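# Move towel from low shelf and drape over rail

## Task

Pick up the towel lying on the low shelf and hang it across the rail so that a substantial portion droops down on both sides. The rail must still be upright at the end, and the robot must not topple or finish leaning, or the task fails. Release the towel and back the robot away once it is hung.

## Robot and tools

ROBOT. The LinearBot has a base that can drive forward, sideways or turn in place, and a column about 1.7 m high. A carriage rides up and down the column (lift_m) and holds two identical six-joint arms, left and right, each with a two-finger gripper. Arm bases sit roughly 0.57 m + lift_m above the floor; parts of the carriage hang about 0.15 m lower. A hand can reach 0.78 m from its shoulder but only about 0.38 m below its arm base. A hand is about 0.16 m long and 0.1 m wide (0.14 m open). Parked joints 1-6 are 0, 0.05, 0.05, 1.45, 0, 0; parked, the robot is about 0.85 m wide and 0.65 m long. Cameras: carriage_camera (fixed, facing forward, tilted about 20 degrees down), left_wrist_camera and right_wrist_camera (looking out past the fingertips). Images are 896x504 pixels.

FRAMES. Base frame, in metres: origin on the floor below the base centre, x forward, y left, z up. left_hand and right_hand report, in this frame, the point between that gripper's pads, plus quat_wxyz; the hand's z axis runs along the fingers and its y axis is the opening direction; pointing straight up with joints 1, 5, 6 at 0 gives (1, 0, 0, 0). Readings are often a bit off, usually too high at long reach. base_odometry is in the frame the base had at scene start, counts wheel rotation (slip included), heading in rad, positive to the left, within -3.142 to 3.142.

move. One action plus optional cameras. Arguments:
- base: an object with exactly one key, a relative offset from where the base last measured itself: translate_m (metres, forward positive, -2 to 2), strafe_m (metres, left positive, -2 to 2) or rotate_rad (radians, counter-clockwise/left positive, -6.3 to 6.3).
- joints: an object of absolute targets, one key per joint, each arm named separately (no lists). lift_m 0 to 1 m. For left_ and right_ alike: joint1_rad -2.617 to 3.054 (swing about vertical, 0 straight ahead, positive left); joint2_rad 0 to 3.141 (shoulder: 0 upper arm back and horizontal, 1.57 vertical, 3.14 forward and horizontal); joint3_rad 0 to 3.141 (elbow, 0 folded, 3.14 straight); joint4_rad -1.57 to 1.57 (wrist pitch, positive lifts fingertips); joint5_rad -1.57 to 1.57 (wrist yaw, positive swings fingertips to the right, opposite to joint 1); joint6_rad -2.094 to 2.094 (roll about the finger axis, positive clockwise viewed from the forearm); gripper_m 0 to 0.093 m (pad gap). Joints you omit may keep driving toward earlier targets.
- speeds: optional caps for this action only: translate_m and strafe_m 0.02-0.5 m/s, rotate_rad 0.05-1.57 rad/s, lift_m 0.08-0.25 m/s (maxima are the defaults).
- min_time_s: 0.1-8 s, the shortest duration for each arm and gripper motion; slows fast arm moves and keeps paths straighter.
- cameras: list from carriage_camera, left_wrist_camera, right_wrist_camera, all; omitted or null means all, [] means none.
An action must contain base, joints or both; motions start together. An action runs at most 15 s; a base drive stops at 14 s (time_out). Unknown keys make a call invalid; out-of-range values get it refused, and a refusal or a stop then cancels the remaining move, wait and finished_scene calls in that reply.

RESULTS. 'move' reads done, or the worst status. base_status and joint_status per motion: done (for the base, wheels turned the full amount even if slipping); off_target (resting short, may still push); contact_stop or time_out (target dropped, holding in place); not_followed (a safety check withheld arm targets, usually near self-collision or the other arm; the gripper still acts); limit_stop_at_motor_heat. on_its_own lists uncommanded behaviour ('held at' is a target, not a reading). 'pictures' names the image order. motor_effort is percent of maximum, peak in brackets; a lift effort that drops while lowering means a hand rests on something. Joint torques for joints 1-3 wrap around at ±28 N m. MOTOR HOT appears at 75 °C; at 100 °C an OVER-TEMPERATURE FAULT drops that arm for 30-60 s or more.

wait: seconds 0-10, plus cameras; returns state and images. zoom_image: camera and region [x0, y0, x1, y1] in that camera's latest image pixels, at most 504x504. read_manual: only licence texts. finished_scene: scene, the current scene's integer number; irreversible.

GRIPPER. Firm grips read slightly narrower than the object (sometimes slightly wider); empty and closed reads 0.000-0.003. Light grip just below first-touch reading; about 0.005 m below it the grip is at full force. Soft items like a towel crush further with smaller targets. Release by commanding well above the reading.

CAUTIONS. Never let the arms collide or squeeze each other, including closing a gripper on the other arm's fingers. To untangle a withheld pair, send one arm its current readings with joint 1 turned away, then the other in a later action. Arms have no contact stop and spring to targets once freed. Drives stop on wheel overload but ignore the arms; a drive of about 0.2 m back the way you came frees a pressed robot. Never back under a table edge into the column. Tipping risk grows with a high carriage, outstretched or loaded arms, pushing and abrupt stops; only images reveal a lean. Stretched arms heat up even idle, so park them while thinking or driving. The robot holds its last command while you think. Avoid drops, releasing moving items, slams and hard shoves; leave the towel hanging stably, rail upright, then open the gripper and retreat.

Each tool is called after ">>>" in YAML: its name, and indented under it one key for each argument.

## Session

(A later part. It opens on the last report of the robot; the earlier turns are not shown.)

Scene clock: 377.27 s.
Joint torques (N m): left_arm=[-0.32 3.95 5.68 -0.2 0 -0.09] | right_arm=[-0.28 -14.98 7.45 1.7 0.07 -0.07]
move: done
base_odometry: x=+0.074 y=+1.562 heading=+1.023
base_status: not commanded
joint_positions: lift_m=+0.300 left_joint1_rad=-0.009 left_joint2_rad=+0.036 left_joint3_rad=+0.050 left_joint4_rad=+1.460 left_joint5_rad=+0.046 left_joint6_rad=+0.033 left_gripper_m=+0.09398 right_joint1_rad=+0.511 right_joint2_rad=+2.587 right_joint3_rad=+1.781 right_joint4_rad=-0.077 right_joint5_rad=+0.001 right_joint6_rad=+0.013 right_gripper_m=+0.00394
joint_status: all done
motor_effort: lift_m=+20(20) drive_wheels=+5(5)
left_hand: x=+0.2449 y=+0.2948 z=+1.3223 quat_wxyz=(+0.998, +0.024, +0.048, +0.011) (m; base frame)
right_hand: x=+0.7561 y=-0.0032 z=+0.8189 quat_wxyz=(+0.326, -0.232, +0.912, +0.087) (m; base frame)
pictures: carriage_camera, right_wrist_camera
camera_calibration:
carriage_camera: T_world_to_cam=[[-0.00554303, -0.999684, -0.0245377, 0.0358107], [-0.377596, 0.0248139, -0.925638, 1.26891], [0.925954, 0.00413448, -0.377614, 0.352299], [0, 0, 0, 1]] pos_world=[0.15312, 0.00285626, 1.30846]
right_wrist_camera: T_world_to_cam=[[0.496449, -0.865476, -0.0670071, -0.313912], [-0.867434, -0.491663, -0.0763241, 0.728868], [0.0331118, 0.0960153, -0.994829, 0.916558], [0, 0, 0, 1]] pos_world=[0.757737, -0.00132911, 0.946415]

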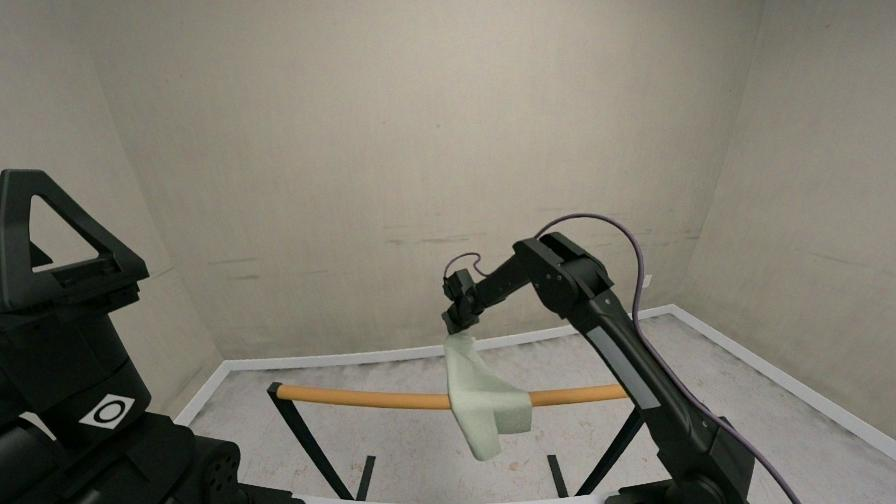

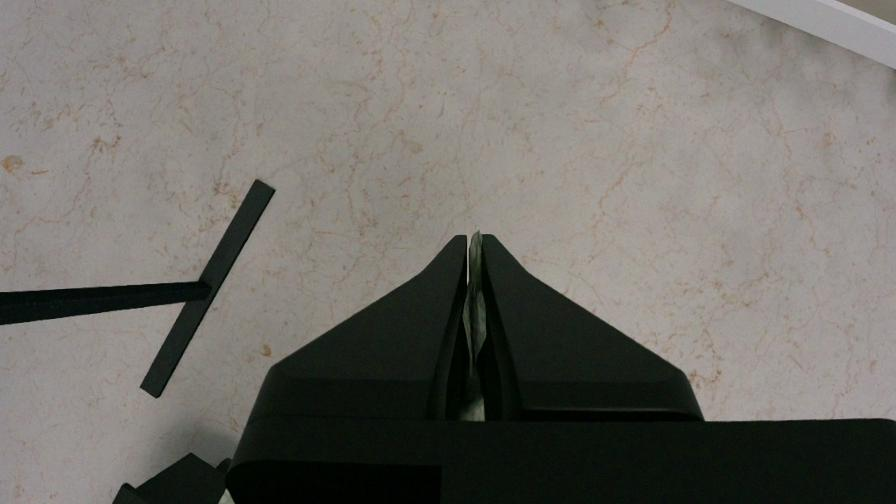

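>>> move:
  joints: {"left_joint1_rad": 0.4, "left_joint2_rad": 1.57, "left_joint3_rad": 1.4, "left_joint4_rad": 0.2, "left_joint5_rad": 0.0}
  min_time_s: 2.0
  cameras: []

>>> move:
  joints: {"left_joint1_rad": 0.25, "left_joint2_rad": 2.2, "left_joint3_rad": 1.7, "left_joint4_rad": 0.5, "left_joint5_rad": 1.5}
  min_time_s: 1.5
  cameras: ["carriage_camera", "left_wrist_camera"]

Scene clock: 395.17 s.
Joint torques (N m): left_arm=[0.14 -6.39 9.51 2.26 -0.11 -0.09] | right_arm=[-0.27 -15.01 7.49 1.68 0.09 -0.08]
move: done
base_odometry: x=+0.074 y=+1.562 heading=+1.023
base_status: not commanded
joint_positions: lift_m=+0.300 left_joint1_rad=+0.395 left_joint2_rad=+1.557 left_joint3_rad=+1.376 left_joint4_rad=+0.226 left_joint5_rad=+0.013 left_joint6_rad=+0.033 left_gripper_m=+0.09398 right_joint1_rad=+0.511 right_joint2_rad=+2.587 right_joint3_rad=+1.781 right_joint4_rad=-0.074 right_joint5_rad=+0.001 right_joint6_rad=+0.013 right_gripper_m=+0.00394
joint_status: all done
motor_effort: lift_m=+20(20) drive_wheels=+5(5)
left_hand: x=+0.6958 y=+0.4987 z=+1.2950 quat_wxyz=(+0.707, -0.120, +0.680, +0.149) (m; base frame)
right_hand: x=+0.7567 y=-0.0029 z=+0.8194 quat_wxyz=(+0.327, -0.232, +0.912, +0.087) (m; base frame)
pictures: none
No camera images: "cameras" was empty.

Scene clock: 397.20 s.
Joint torques (N m): left_arm=[-0.73 -10.51 8.77 1.98 0.19 -0.07] | right_arm=[-0.24 -15.01 7.46 1.66 0.08 -0.07]
move: done
base_odometry: x=+0.074 y=+1.562 heading=+1.023
base_status: not commanded
joint_positions: lift_m=+0.300 left_joint1_rad=+0.255 left_joint2_rad=+2.178 left_joint3_rad=+1.678 left_joint4_rad=+0.485 left_joint5_rad=+1.486 left_joint6_rad=+0.033 left_gripper_m=+0.09400 right_joint1_rad=+0.511 right_joint2_rad=+2.587 right_joint3_rad=+1.781 right_joint4_rad=-0.074 right_joint5_rad=+0.001 right_joint6_rad=+0.013 right_gripper_m=+0.00394
joint_status: all done
motor_effort: lift_m=+20(20) drive_wheels=+5(5)
left_hand: x=+0.7508 y=+0.2640 z=+1.1555 quat_wxyz=(+0.581, +0.414, +0.574, -0.403) (m; base frame)
right_hand: x=+0.7568 y=-0.0028 z=+0.8195 quat_wxyz=(+0.327, -0.232, +0.912, +0.087) (m; base frame)
pictures: carriage_camera, left_wrist_camera
camera_calibration:
carriage_camera: T_world_to_cam=[[-0.00554303, -0.999684, -0.0245377, 0.0358107], [-0.377596, 0.0248139, -0.925638, 1.26891], [0.925954, 0.00413448, -0.377614, 0.352299], [0, 0, 0, 1]] pos_world=[0.15312, 0.00285626, 1.30846]
left_wrist_camera: T_world_to_cam=[[-0.94874, -0.313468, -0.0403748, 0.840373], [-0.154882, 0.572469, -0.805165, 0.897469], [0.275507, -0.757639, -0.591675, 0.797652], [0, 0, 0, 1]] pos_world=[0.716539, 0.353989, 1.22849]

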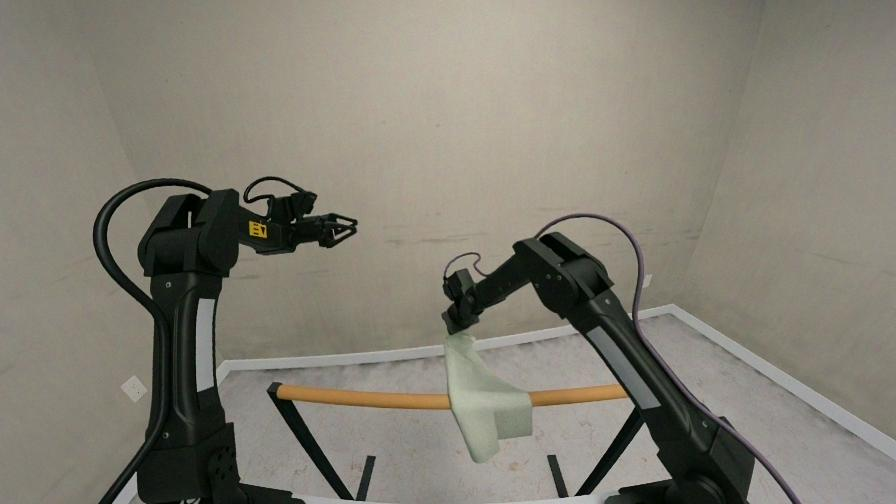

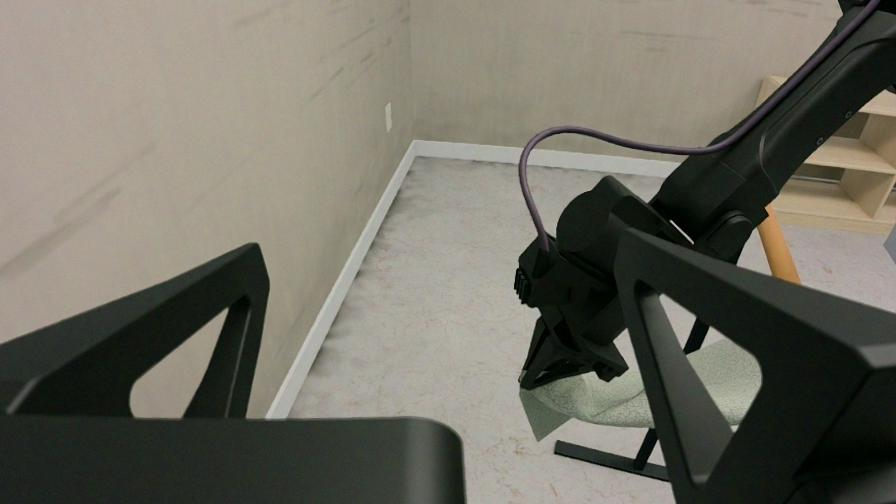

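>>> move:
  joints: {"left_joint1_rad": 0.1, "left_joint4_rad": -0.4, "left_joint5_rad": 0.9, "left_joint6_rad": 0.0}
  min_time_s: 1.5
  cameras: ["left_wrist_camera"]

Scene clock: 410.67 s.
Joint torques (N m): left_arm=[-0.83 -10.4 8.7 1.51 0.28 -0.13] | right_arm=[-0.32 -14.95 7.47 1.68 0.07 -0.08]
move: done
base_odometry: x=+0.074 y=+1.562 heading=+1.023
base_status: not commanded
joint_positions: lift_m=+0.300 left_joint1_rad=+0.105 left_joint2_rad=+2.178 left_joint3_rad=+1.678 left_joint4_rad=-0.376 left_joint5_rad=+0.916 left_joint6_rad=+0.010 left_gripper_m=+0.09400 right_joint1_rad=+0.511 right_joint2_rad=+2.587 right_joint3_rad=+1.781 right_joint4_rad=-0.074 right_joint5_rad=+0.001 right_joint6_rad=+0.013 right_gripper_m=+0.00394
joint_status: all done
motor_effort: lift_m=+20(21) drive_wheels=+5(5)
left_hand: x=+0.7611 y=+0.2228 z=+1.0196 quat_wxyz=(+0.329, +0.110, +0.850, -0.397) (m; base frame)
right_hand: x=+0.7568 y=-0.0028 z=+0.8195 quat_wxyz=(+0.327, -0.232, +0.912, +0.087) (m; base frame)
pictures: left_wrist_camera
camera_calibration:
left_wrist_camera: T_world_to_cam=[[-0.475751, -0.645939, 0.597012, -0.104004], [-0.876811, 0.402093, -0.263674, 0.848497], [-0.0697368, -0.64891, -0.757663, 1.09097], [0, 0, 0, 1]] pos_world=[0.770572, 0.299584, 1.1124]

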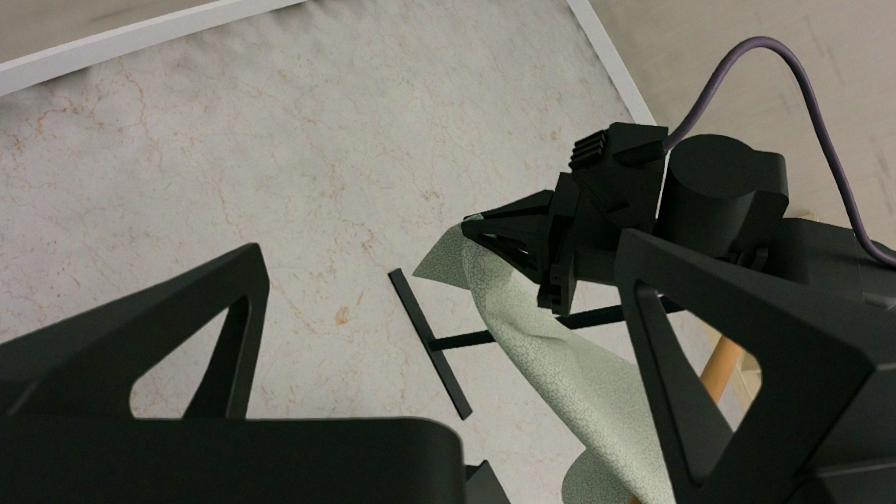

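>>> move:
  joints: {"left_joint1_rad": 0.1, "left_joint2_rad": 1.5, "left_joint3_rad": 1.2, "left_joint4_rad": -0.65, "left_joint5_rad": 0.85, "left_joint6_rad": 0.0}
  min_time_s: 1.5
  cameras: ["left_wrist_camera"]

Scene clock: 416.87 s.
Joint torques (N m): left_arm=[-0.8 -8.76 6.2 1.48 0.27 -0.13] | right_arm=[-0.28 -14.91 7.45 1.67 0.08 -0.09]
move: done
base_odometry: x=+0.074 y=+1.562 heading=+1.023
base_status: not commanded
joint_positions: lift_m=+0.300 left_joint1_rad=+0.105 left_joint2_rad=+1.521 left_joint3_rad=+1.211 left_joint4_rad=-0.626 left_joint5_rad=+0.865 left_joint6_rad=+0.009 left_gripper_m=+0.09400 right_joint1_rad=+0.511 right_joint2_rad=+2.587 right_joint3_rad=+1.781 right_joint4_rad=-0.074 right_joint5_rad=+0.001 right_joint6_rad=+0.013 right_gripper_m=+0.00394
joint_status: all done
motor_effort: lift_m=+20(20) drive_wheels=+4(5)
left_hand: x=+0.6009 y=+0.2114 z=+1.1014 quat_wxyz=(+0.305, +0.089, +0.868, -0.382) (m; base frame)
right_hand: x=+0.7568 y=-0.0028 z=+0.8195 quat_wxyz=(+0.327, -0.232, +0.912, +0.087) (m; base frame)
pictures: left_wrist_camera
camera_calibration:
left_wrist_camera: T_world_to_cam=[[-0.414959, -0.679549, 0.604998, -0.27469], [-0.90433, 0.381119, -0.192184, 0.676478], [-0.0999781, -0.626866, -0.772686, 1.16443], [0, 0, 0, 1]] pos_world=[0.614193, 0.285458, 1.19594]

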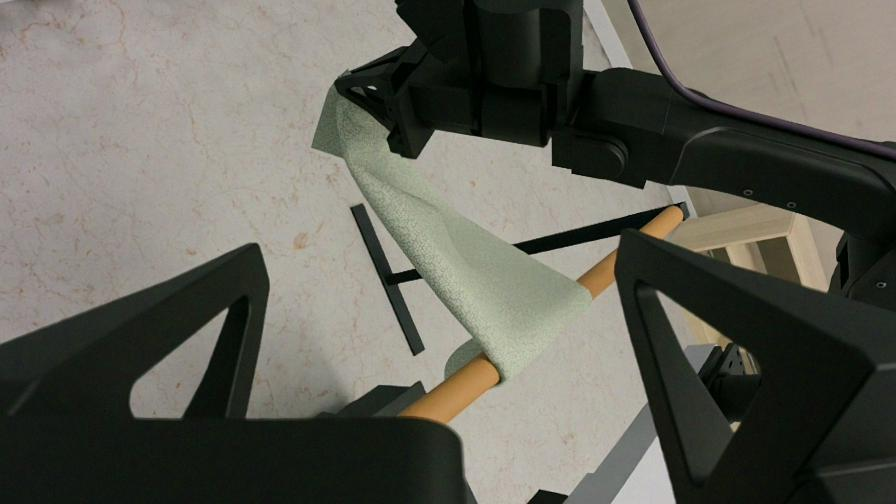

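>>> move:
  joints: {"right_joint4_rad": -0.77, "lift_m": 0.6}
  min_time_s: 2.0
  speeds: {"lift_m": 0.12}
  cameras: ["carriage_camera", "left_wrist_camera"]

>>> move:
  base: {"translate_m": -0.13}
  speeds: {"translate_m": 0.1}
  cameras: ["carriage_camera", "left_wrist_camera"]

Scene clock: 432.33 s.
Joint torques (N m): left_arm=[-0.8 -7.94 6.78 1.53 0.31 -0.12] | right_arm=[-0.58 -14.04 6.22 0.21 0.07 -0.07]
move: done
base_odometry: x=+0.074 y=+1.562 heading=+1.023
base_status: not commanded
joint_positions: lift_m=+0.600 left_joint1_rad=+0.105 left_joint2_rad=+1.514 left_joint3_rad=+1.204 left_joint4_rad=-0.635 left_joint5_rad=+0.862 left_joint6_rad=+0.009 left_gripper_m=+0.09400 right_joint1_rad=+0.511 right_joint2_rad=+2.589 right_joint3_rad=+1.782 right_joint4_rad=-0.758 right_joint5_rad=+0.001 right_joint6_rad=+0.013 right_gripper_m=+0.00394
joint_status: all done
motor_effort: lift_m=+24(30) drive_wheels=+5(5)
left_hand: x=+0.5980 y=+0.2114 z=+1.3995 quat_wxyz=(+0.302, +0.087, +0.870, -0.381) (m; base frame)
right_hand: x=+0.6214 y=-0.0787 z=+1.0616 quat_wxyz=(+0.003, -0.246, +0.969, +0.000) (m; base frame)
pictures: carriage_camera, left_wrist_camera
camera_calibration:
carriage_camera: T_world_to_cam=[[-0.00554303, -0.999684, -0.0245377, 0.0431598], [-0.377596, 0.0248139, -0.925638, 1.54614], [0.925954, 0.00413448, -0.377614, 0.465394], [0, 0, 0, 1]] pos_world=[0.15312, 0.00285626, 1.60796]
left_wrist_camera: T_world_to_cam=[[-0.40857, -0.681226, 0.607455, -0.463146], [-0.90661, 0.37982, -0.183834, 0.7211], [-0.105491, -0.625834, -0.772789, 1.39774], [0, 0, 0, 1]] pos_world=[0.611978, 0.285356, 1.49406]

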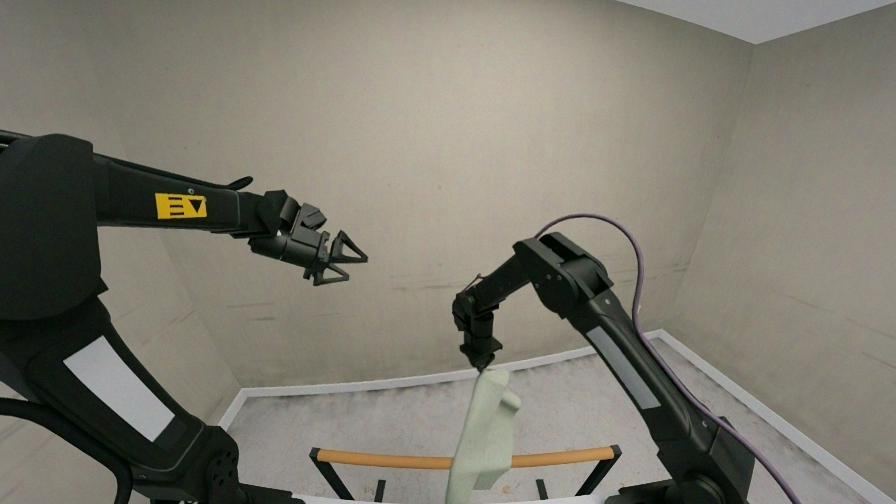

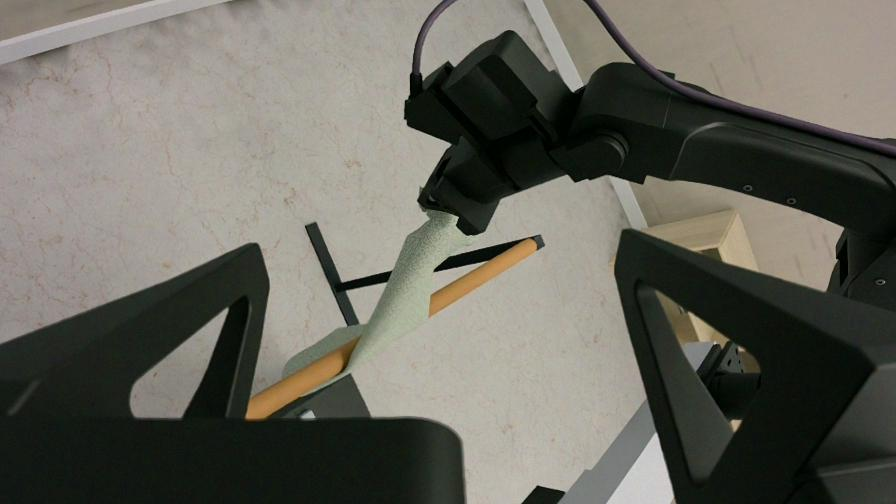

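Scene clock: 434.33 s.
Joint torques (N m): left_arm=[-0.83 -8.16 6.8 1.55 0.32 -0.13] | right_arm=[-0.31 -14 6.23 0.16 0.08 -0.09]
move: done
base_odometry: x=+0.006 y=+1.452 heading=+1.023
base_status: done
joint_positions: lift_m=+0.600 left_joint1_rad=+0.105 left_joint2_rad=+1.514 left_joint3_rad=+1.204 left_joint4_rad=-0.635 left_joint5_rad=+0.862 left_joint6_rad=+0.009 left_gripper_m=+0.09400 right_joint1_rad=+0.510 right_joint2_rad=+2.589 right_joint3_rad=+1.782 right_joint4_rad=-0.759 right_joint5_rad=+0.001 right_joint6_rad=+0.013 right_gripper_m=+0.00394
joint_status: not commanded
motor_effort: lift_m=+24(25) drive_wheels=-6(12)
left_hand: x=+0.5980 y=+0.2114 z=+1.3995 quat_wxyz=(+0.302, +0.087, +0.870, -0.381) (m; base frame)
right_hand: x=+0.6211 y=-0.0790 z=+1.0616 quat_wxyz=(+0.002, -0.246, +0.969, +0.000) (m; base frame)
pictures: carriage_camera, left_wrist_camera
camera_calibration:
carriage_camera: T_world_to_cam=[[-0.00554303, -0.999684, -0.0245377, 0.0431598], [-0.377596, 0.0248139, -0.925638, 1.54614], [0.925954, 0.00413448, -0.377614, 0.465394], [0, 0, 0, 1]] pos_world=[0.15312, 0.00285626, 1.60796]
left_wrist_camera: T_world_to_cam=[[-0.40857, -0.681226, 0.607455, -0.463146], [-0.90661, 0.37982, -0.183834, 0.7211], [-0.105491, -0.625834, -0.772789, 1.39774], [0, 0, 0, 1]] pos_world=[0.611978, 0.285356, 1.49406]

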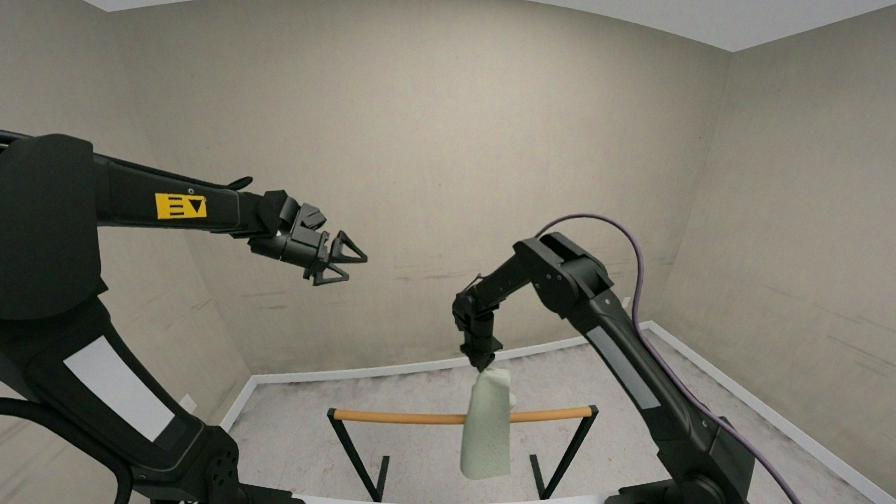

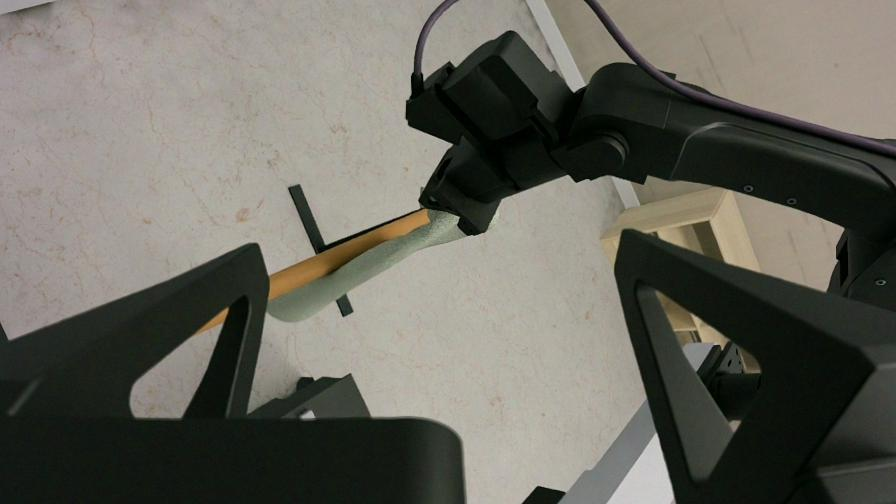

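>>> move:
  base: {"translate_m": 0.13}
  speeds: {"translate_m": 0.1}
  cameras: []

>>> move:
  joints: {"right_joint4_rad": -0.45, "lift_m": 0.3}
  min_time_s: 2.5
  speeds: {"lift_m": 0.12}
  cameras: ["carriage_camera", "left_wrist_camera"]

Scene clock: 441.70 s.
Joint torques (N m): left_arm=[-0.75 -8.03 6.84 1.55 0.33 -0.11] | right_arm=[-0.51 -13.82 6.19 0.25 0.07 -0.07]
move: done
base_odometry: x=+0.073 y=+1.563 heading=+1.024
base_status: done
joint_positions: lift_m=+0.600 left_joint1_rad=+0.105 left_joint2_rad=+1.514 left_joint3_rad=+1.204 left_joint4_rad=-0.636 left_joint5_rad=+0.862 left_joint6_rad=+0.009 left_gripper_m=+0.09400 right_joint1_rad=+0.511 right_joint2_rad=+2.589 right_joint3_rad=+1.782 right_joint4_rad=-0.760 right_joint5_rad=+0.000 right_joint6_rad=+0.012 right_gripper_m=+0.00394
joint_status: not commanded
motor_effort: lift_m=+24(25) drive_wheels=+5(11)
left_hand: x=+0.5980 y=+0.2114 z=+1.3994 quat_wxyz=(+0.301, +0.087, +0.870, -0.381) (m; base frame)
right_hand: x=+0.6209 y=-0.0789 z=+1.0616 quat_wxyz=(+0.002, -0.247, +0.969, +0.000) (m; base frame)
pictures: none
No camera images: "cameras" was empty.

Scene clock: 444.70 s.
Joint torques (N m): left_arm=[-0.76 -7.9 6.83 1.58 0.3 -0.13] | right_arm=[-0.35 -14.57 6.54 1.06 0.06 -0.07]
move: done
base_odometry: x=+0.073 y=+1.563 heading=+1.024
base_status: not commanded
joint_positions: lift_m=+0.300 left_joint1_rad=+0.105 left_joint2_rad=+1.512 left_joint3_rad=+1.203 left_joint4_rad=-0.639 left_joint5_rad=+0.861 left_joint6_rad=+0.009 left_gripper_m=+0.09400 right_joint1_rad=+0.511 right_joint2_rad=+2.590 right_joint3_rad=+1.784 right_joint4_rad=-0.470 right_joint5_rad=+0.000 right_joint6_rad=+0.012 right_gripper_m=+0.00394
joint_status: all done
motor_effort: lift_m=+20(20) drive_wheels=+5(6)
left_hand: x=+0.5972 y=+0.2114 z=+1.0998 quat_wxyz=(+0.300, +0.086, +0.870, -0.381) (m; base frame)
right_hand: x=+0.6826 y=-0.0443 z=+0.7728 quat_wxyz=(+0.142, -0.244, +0.959, +0.038) (m; base frame)
pictures: carriage_camera, left_wrist_camera
camera_calibration:
carriage_camera: T_world_to_cam=[[-0.00554303, -0.999684, -0.0245377, 0.0358107], [-0.377596, 0.0248139, -0.925638, 1.26891], [0.925954, 0.00413448, -0.377614, 0.352299], [0, 0, 0, 1]] pos_world=[0.15312, 0.00285626, 1.30846]
left_wrist_camera: T_world_to_cam=[[-0.406163, -0.681843, 0.608376, -0.28374], [-0.907453, 0.379295, -0.180735, 0.662422], [-0.107521, -0.625481, -0.772796, 1.16722], [0, 0, 0, 1]] pos_world=[0.611373, 0.285355, 1.19437]

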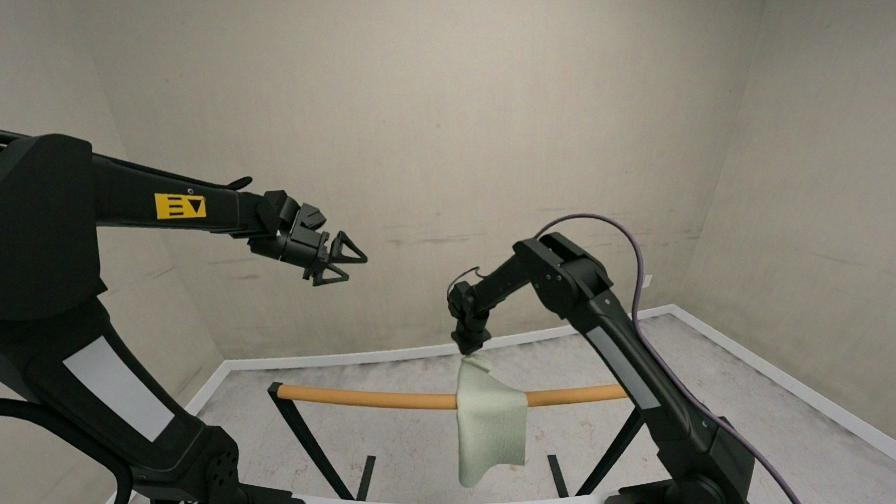

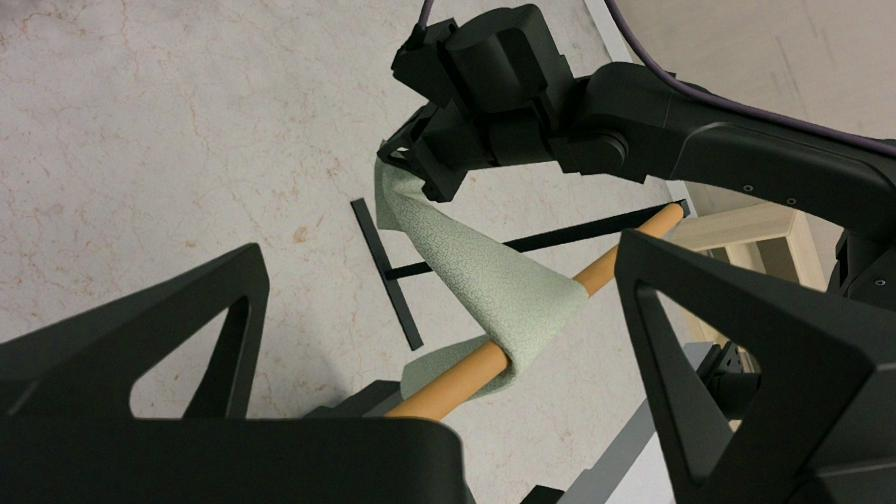

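>>> move:
  joints: {"right_gripper_m": 0.093}
  min_time_s: 2.0
  cameras: ["carriage_camera", "left_wrist_camera", "right_wrist_camera"]

Scene clock: 449.17 s.
Joint torques (N m): left_arm=[-0.73 -7.86 6.8 1.58 0.31 -0.13] | right_arm=[-0.27 -14.71 6.56 1.01 0.07 -0.07]
move: done
base_odometry: x=+0.073 y=+1.563 heading=+1.024
base_status: not commanded
joint_positions: lift_m=+0.300 left_joint1_rad=+0.105 left_joint2_rad=+1.512 left_joint3_rad=+1.203 left_joint4_rad=-0.639 left_joint5_rad=+0.861 left_joint6_rad=+0.009 left_gripper_m=+0.09400 right_joint1_rad=+0.511 right_joint2_rad=+2.590 right_joint3_rad=+1.784 right_joint4_rad=-0.462 right_joint5_rad=+0.000 right_joint6_rad=+0.012 right_gripper_m=+0.09289
joint_status: all done
motor_effort: lift_m=+20(20) drive_wheels=+5(5)
left_hand: x=+0.5972 y=+0.2114 z=+1.0998 quat_wxyz=(+0.300, +0.086, +0.870, -0.381) (m; base frame)
right_hand: x=+0.6843 y=-0.0434 z=+0.7734 quat_wxyz=(+0.146, -0.244, +0.958, +0.039) (m; base frame)
pictures: carriage_camera, left_wrist_camera, right_wrist_camera
camera_calibration:
carriage_camera: T_world_to_cam=[[-0.00554303, -0.999684, -0.0245377, 0.0358107], [-0.377596, 0.0248139, -0.925638, 1.26891], [0.925954, 0.00413448, -0.377614, 0.352299], [0, 0, 0, 1]] pos_world=[0.15312, 0.00285626, 1.30846]
left_wrist_camera: T_world_to_cam=[[-0.406163, -0.681843, 0.608376, -0.28374], [-0.907453, 0.379295, -0.180735, 0.662422], [-0.107521, -0.625481, -0.772796, 1.16722], [0, 0, 0, 1]] pos_world=[0.611373, 0.285355, 1.19437]
right_wrist_camera: T_world_to_cam=[[0.474322, -0.87786, -0.0661893, -0.302127], [-0.828484, -0.470538, 0.303658, 0.323672], [-0.297714, -0.0891951, -0.950479, 1.06157], [0, 0, 0, 1]] pos_world=[0.727508, -0.0182383, 0.890718]

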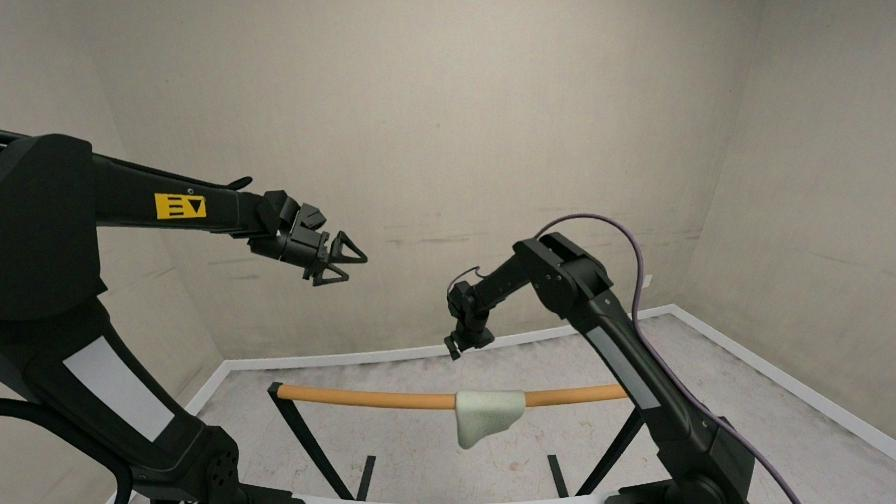

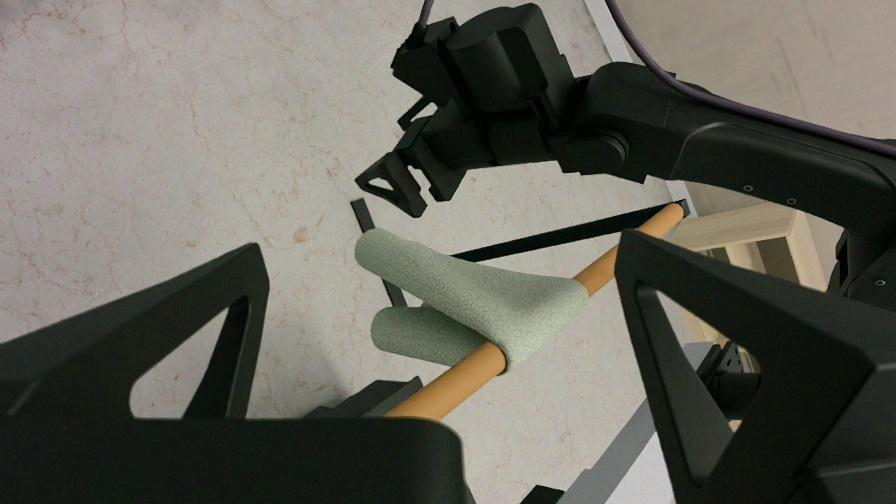

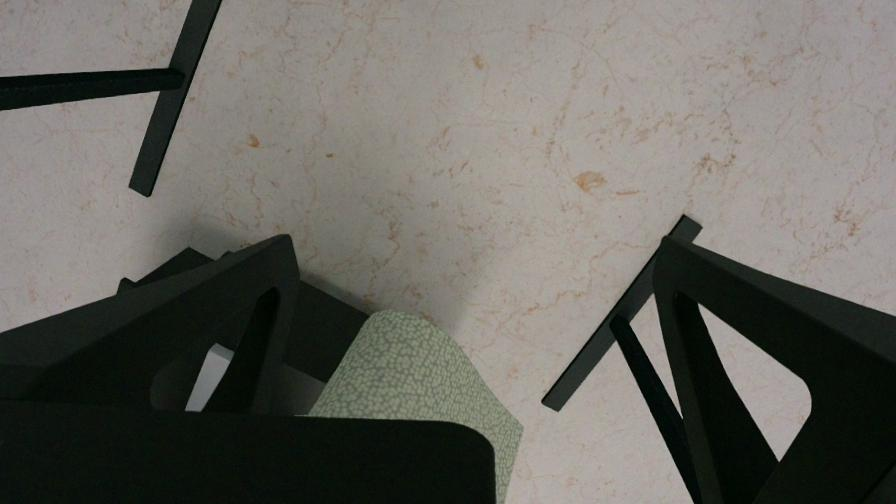

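>>> wait:
  seconds: 1.0
  cameras: ["carriage_camera", "left_wrist_camera", "right_wrist_camera"]

Scene clock: 465.30 s.
Joint torques (N m): left_arm=[-0.79 -7.86 6.75 1.56 0.32 -0.13] | right_arm=[-0.34 -14.69 6.65 1 0.06 -0.06]
base_odometry: x=+0.073 y=+1.563 heading=+1.024
base_status: not commanded
joint_positions: lift_m=+0.300 left_joint1_rad=+0.105 left_joint2_rad=+1.512 left_joint3_rad=+1.203 left_joint4_rad=-0.639 left_joint5_rad=+0.861 left_joint6_rad=+0.009 left_gripper_m=+0.09400 right_joint1_rad=+0.511 right_joint2_rad=+2.590 right_joint3_rad=+1.784 right_joint4_rad=-0.461 right_joint5_rad=+0.000 right_joint6_rad=+0.012 right_gripper_m=+0.09289
joint_status: all done
motor_effort: lift_m=+20(20) drive_wheels=+5(5)
left_hand: x=+0.5972 y=+0.2114 z=+1.0998 quat_wxyz=(+0.300, +0.086, +0.870, -0.381) (m; base frame)
right_hand: x=+0.6844 y=-0.0433 z=+0.7734 quat_wxyz=(+0.146, -0.244, +0.958, +0.039) (m; base frame)
wait: 1.00 s; at rest from the start
pictures: carriage_camera, left_wrist_camera, right_wrist_camera
camera_calibration:
carriage_camera: T_world_to_cam=[[-0.00554303, -0.999684, -0.0245377, 0.0358107], [-0.377596, 0.0248139, -0.925638, 1.26891], [0.925954, 0.00413448, -0.377614, 0.352299], [0, 0, 0, 1]] pos_world=[0.15312, 0.00285626, 1.30846]
left_wrist_camera: T_world_to_cam=[[-0.406163, -0.681843, 0.608376, -0.28374], [-0.907453, 0.379295, -0.180735, 0.662422], [-0.107521, -0.625481, -0.772796, 1.16722], [0, 0, 0, 1]] pos_world=[0.611373, 0.285355, 1.19437]
right_wrist_camera: T_world_to_cam=[[0.474338, -0.877846, -0.0662517, -0.301989], [-0.828687, -0.470639, 0.302947, 0.324466], [-0.297122, -0.0887976, -0.950702, 1.06145], [0, 0, 0, 1]] pos_world=[0.727507, -0.018139, 0.890822]

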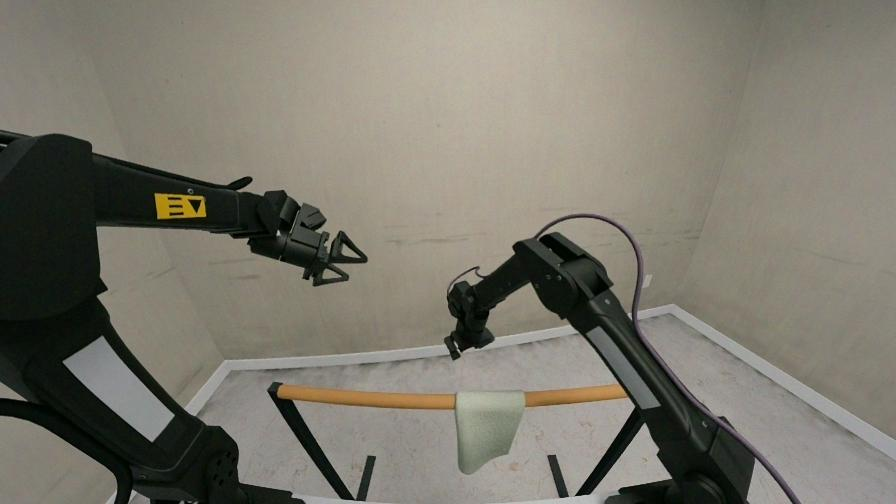

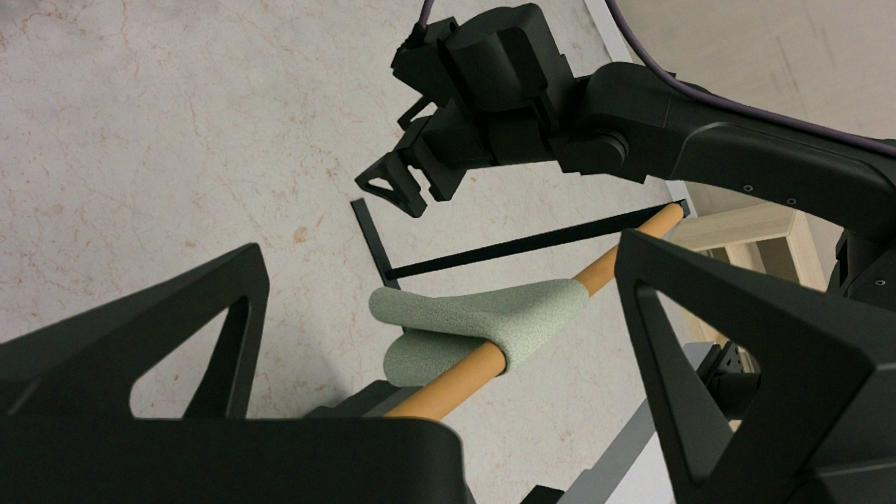

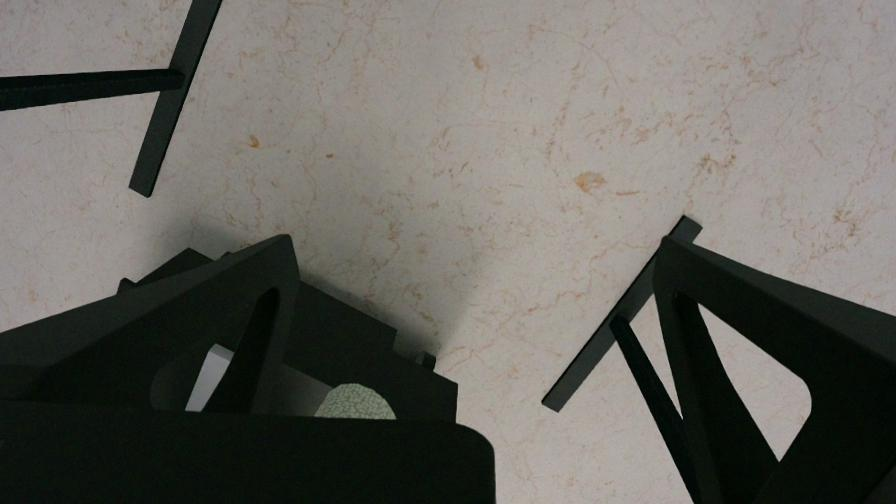

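>>> move:
  joints: {"lift_m": 0.6}
  speeds: {"lift_m": 0.15}
  cameras: ["carriage_camera", "left_wrist_camera"]

Scene clock: 478.20 s.
Joint torques (N m): left_arm=[-0.73 -7.82 6.95 1.59 0.32 -0.14] | right_arm=[-0.28 -14.89 6.41 0.96 0.07 -0.08]
move: done
base_odometry: x=+0.073 y=+1.563 heading=+1.024
base_status: not commanded
joint_positions: lift_m=+0.600 left_joint1_rad=+0.105 left_joint2_rad=+1.512 left_joint3_rad=+1.201 left_joint4_rad=-0.641 left_joint5_rad=+0.860 left_joint6_rad=+0.009 left_gripper_m=+0.09400 right_joint1_rad=+0.511 right_joint2_rad=+2.592 right_joint3_rad=+1.784 right_joint4_rad=-0.453 right_joint5_rad=+0.000 right_joint6_rad=+0.012 right_gripper_m=+0.09289
joint_status: all done
motor_effort: lift_m=+24(30) drive_wheels=+5(5)
left_hand: x=+0.5965 y=+0.2115 z=+1.3986 quat_wxyz=(+0.299, +0.085, +0.871, -0.381) (m; base frame)
right_hand: x=+0.6857 y=-0.0425 z=+1.0727 quat_wxyz=(+0.149, -0.244, +0.957, +0.040) (m; base frame)
pictures: carriage_camera, left_wrist_camera
camera_calibration:
carriage_camera: T_world_to_cam=[[-0.00554303, -0.999684, -0.0245377, 0.0431598], [-0.377596, 0.0248139, -0.925638, 1.54614], [0.925954, 0.00413448, -0.377614, 0.465394], [0, 0, 0, 1]] pos_world=[0.15312, 0.00285626, 1.60796]
left_wrist_camera: T_world_to_cam=[[-0.404043, -0.682216, 0.609369, -0.468364], [-0.908156, 0.378951, -0.177901, 0.712356], [-0.109555, -0.625282, -0.772671, 1.39909], [0, 0, 0, 1]] pos_world=[0.610968, 0.285355, 1.49318]

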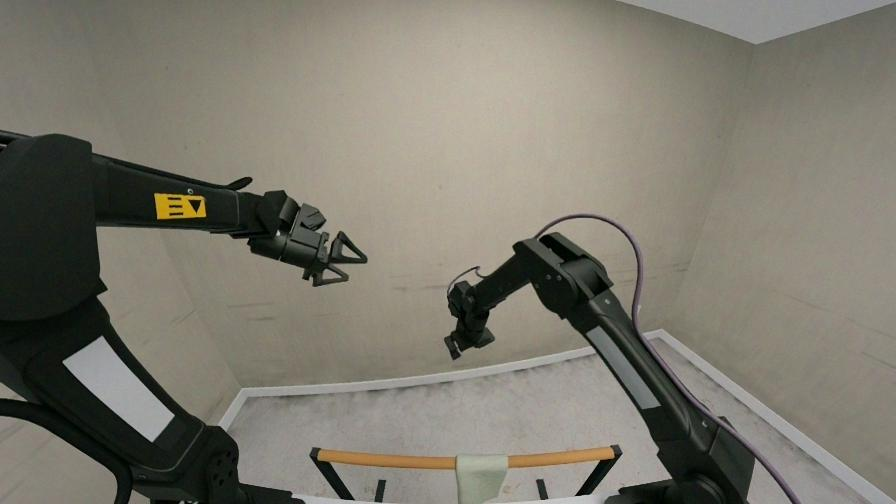

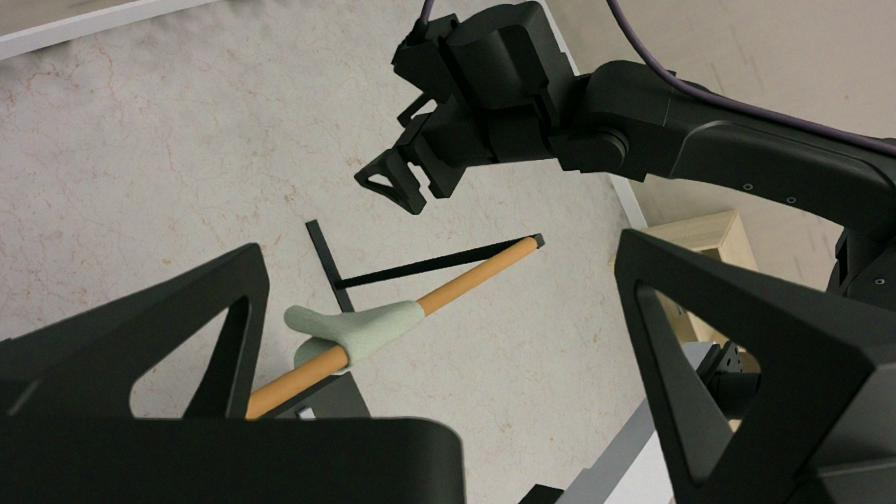

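>>> move:
  base: {"translate_m": -0.5}
  speeds: {"translate_m": 0.2}
  cameras: ["carriage_camera"]

>>> move:
  joints: {"lift_m": 0.3, "right_joint1_rad": 0, "right_joint2_rad": 0.05, "right_joint3_rad": 0.05, "right_joint4_rad": 1.45, "right_joint5_rad": 0, "right_joint6_rad": 0, "left_joint1_rad": 0, "left_joint2_rad": 0.05, "left_joint3_rad": 0.05, "left_joint4_rad": 1.45, "left_joint5_rad": 0, "left_joint6_rad": 0}
  speeds: {"lift_m": 0.2}
  min_time_s: 3
  cameras: ["carriage_camera"]

Scene clock: 485.87 s.
Joint torques (N m): left_arm=[-0.84 -7.83 6.97 1.6 0.35 -0.13] | right_arm=[-0.24 -15.05 6.61 0.93 0.07 -0.08]
move: done
base_odometry: x=-0.187 y=+1.136 heading=+1.024
base_status: done
joint_positions: lift_m=+0.600 left_joint1_rad=+0.105 left_joint2_rad=+1.512 left_joint3_rad=+1.201 left_joint4_rad=-0.641 left_joint5_rad=+0.859 left_joint6_rad=+0.009 left_gripper_m=+0.09400 right_joint1_rad=+0.511 right_joint2_rad=+2.592 right_joint3_rad=+1.784 right_joint4_rad=-0.452 right_joint5_rad=+0.000 right_joint6_rad=+0.012 right_gripper_m=+0.09289
joint_status: not commanded
motor_effort: lift_m=+25(25) drive_wheels=-1(13)
left_hand: x=+0.5966 y=+0.2116 z=+1.3985 quat_wxyz=(+0.299, +0.085, +0.871, -0.380) (m; base frame)
right_hand: x=+0.6858 y=-0.0423 z=+1.0727 quat_wxyz=(+0.150, -0.244, +0.957, +0.040) (m; base frame)
pictures: carriage_camera
camera_calibration:
carriage_camera: T_world_to_cam=[[-0.00554303, -0.999684, -0.0245377, 0.0431598], [-0.377596, 0.0248139, -0.925638, 1.54614], [0.925954, 0.00413448, -0.377614, 0.465394], [0, 0, 0, 1]] pos_world=[0.15312, 0.00285626, 1.60796]

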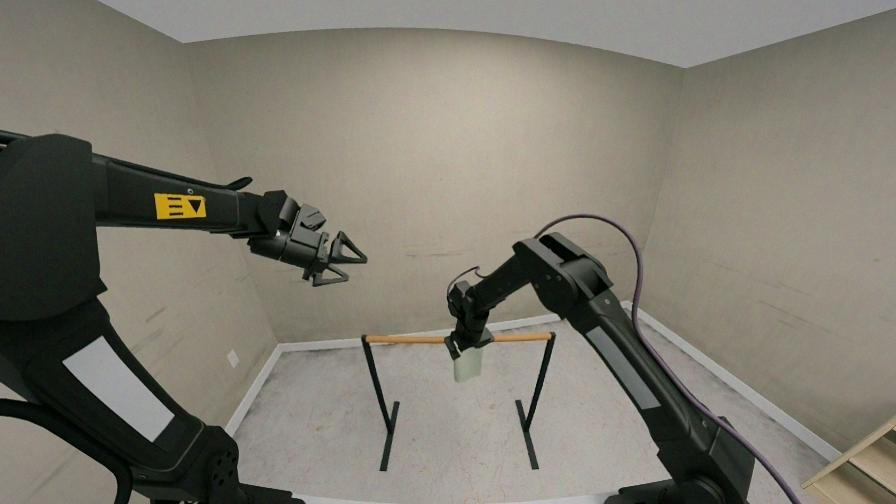

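Scene clock: 489.23 s.
Joint torques (N m): left_arm=[-0.96 2.78 4.93 0.15 -0.12 -0.14] | right_arm=[-0.9 2.74 4.94 0.02 0.08 -0.06]
move: done
base_odometry: x=-0.187 y=+1.136 heading=+1.024
base_status: not commanded
joint_positions: lift_m=+0.300 left_joint1_rad=+0.006 left_joint2_rad=+0.061 left_joint3_rad=+0.060 left_joint4_rad=+1.429 left_joint5_rad=+0.013 left_joint6_rad=+0.007 left_gripper_m=+0.09400 right_joint1_rad=+0.007 right_joint2_rad=+0.062 right_joint3_rad=+0.061 right_joint4_rad=+1.433 right_joint5_rad=+0.000 right_joint6_rad=+0.012 right_gripper_m=+0.09289
joint_status: all done
motor_effort: lift_m=+20(20) drive_wheels=+1(2)
left_hand: x=+0.2574 y=+0.3008 z=+1.3241 quat_wxyz=(+0.997, +0.007, +0.071, +0.006) (m; base frame)
right_hand: x=+0.2564 y=-0.3027 z=+1.3245 quat_wxyz=(+0.998, +0.000, +0.069, +0.010) (m; base frame)
pictures: carriage_camera
camera_calibration:
carriage_camera: T_world_to_cam=[[-0.00554303, -0.999684, -0.0245377, 0.0358107], [-0.377596, 0.0248139, -0.925638, 1.26891], [0.925954, 0.00413448, -0.377614, 0.352299], [0, 0, 0, 1]] pos_world=[0.15312, 0.00285626, 1.30846]

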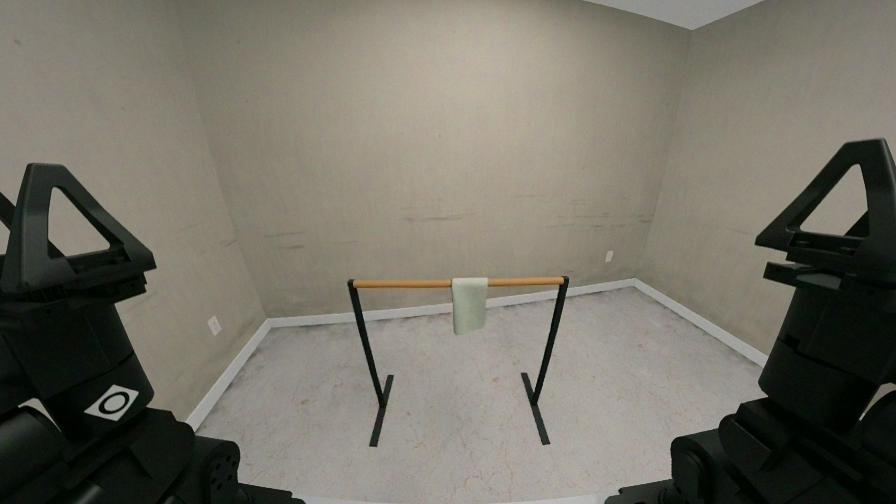

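>>> finished_scene:
  scene: 1

The scene is finished: the task was done.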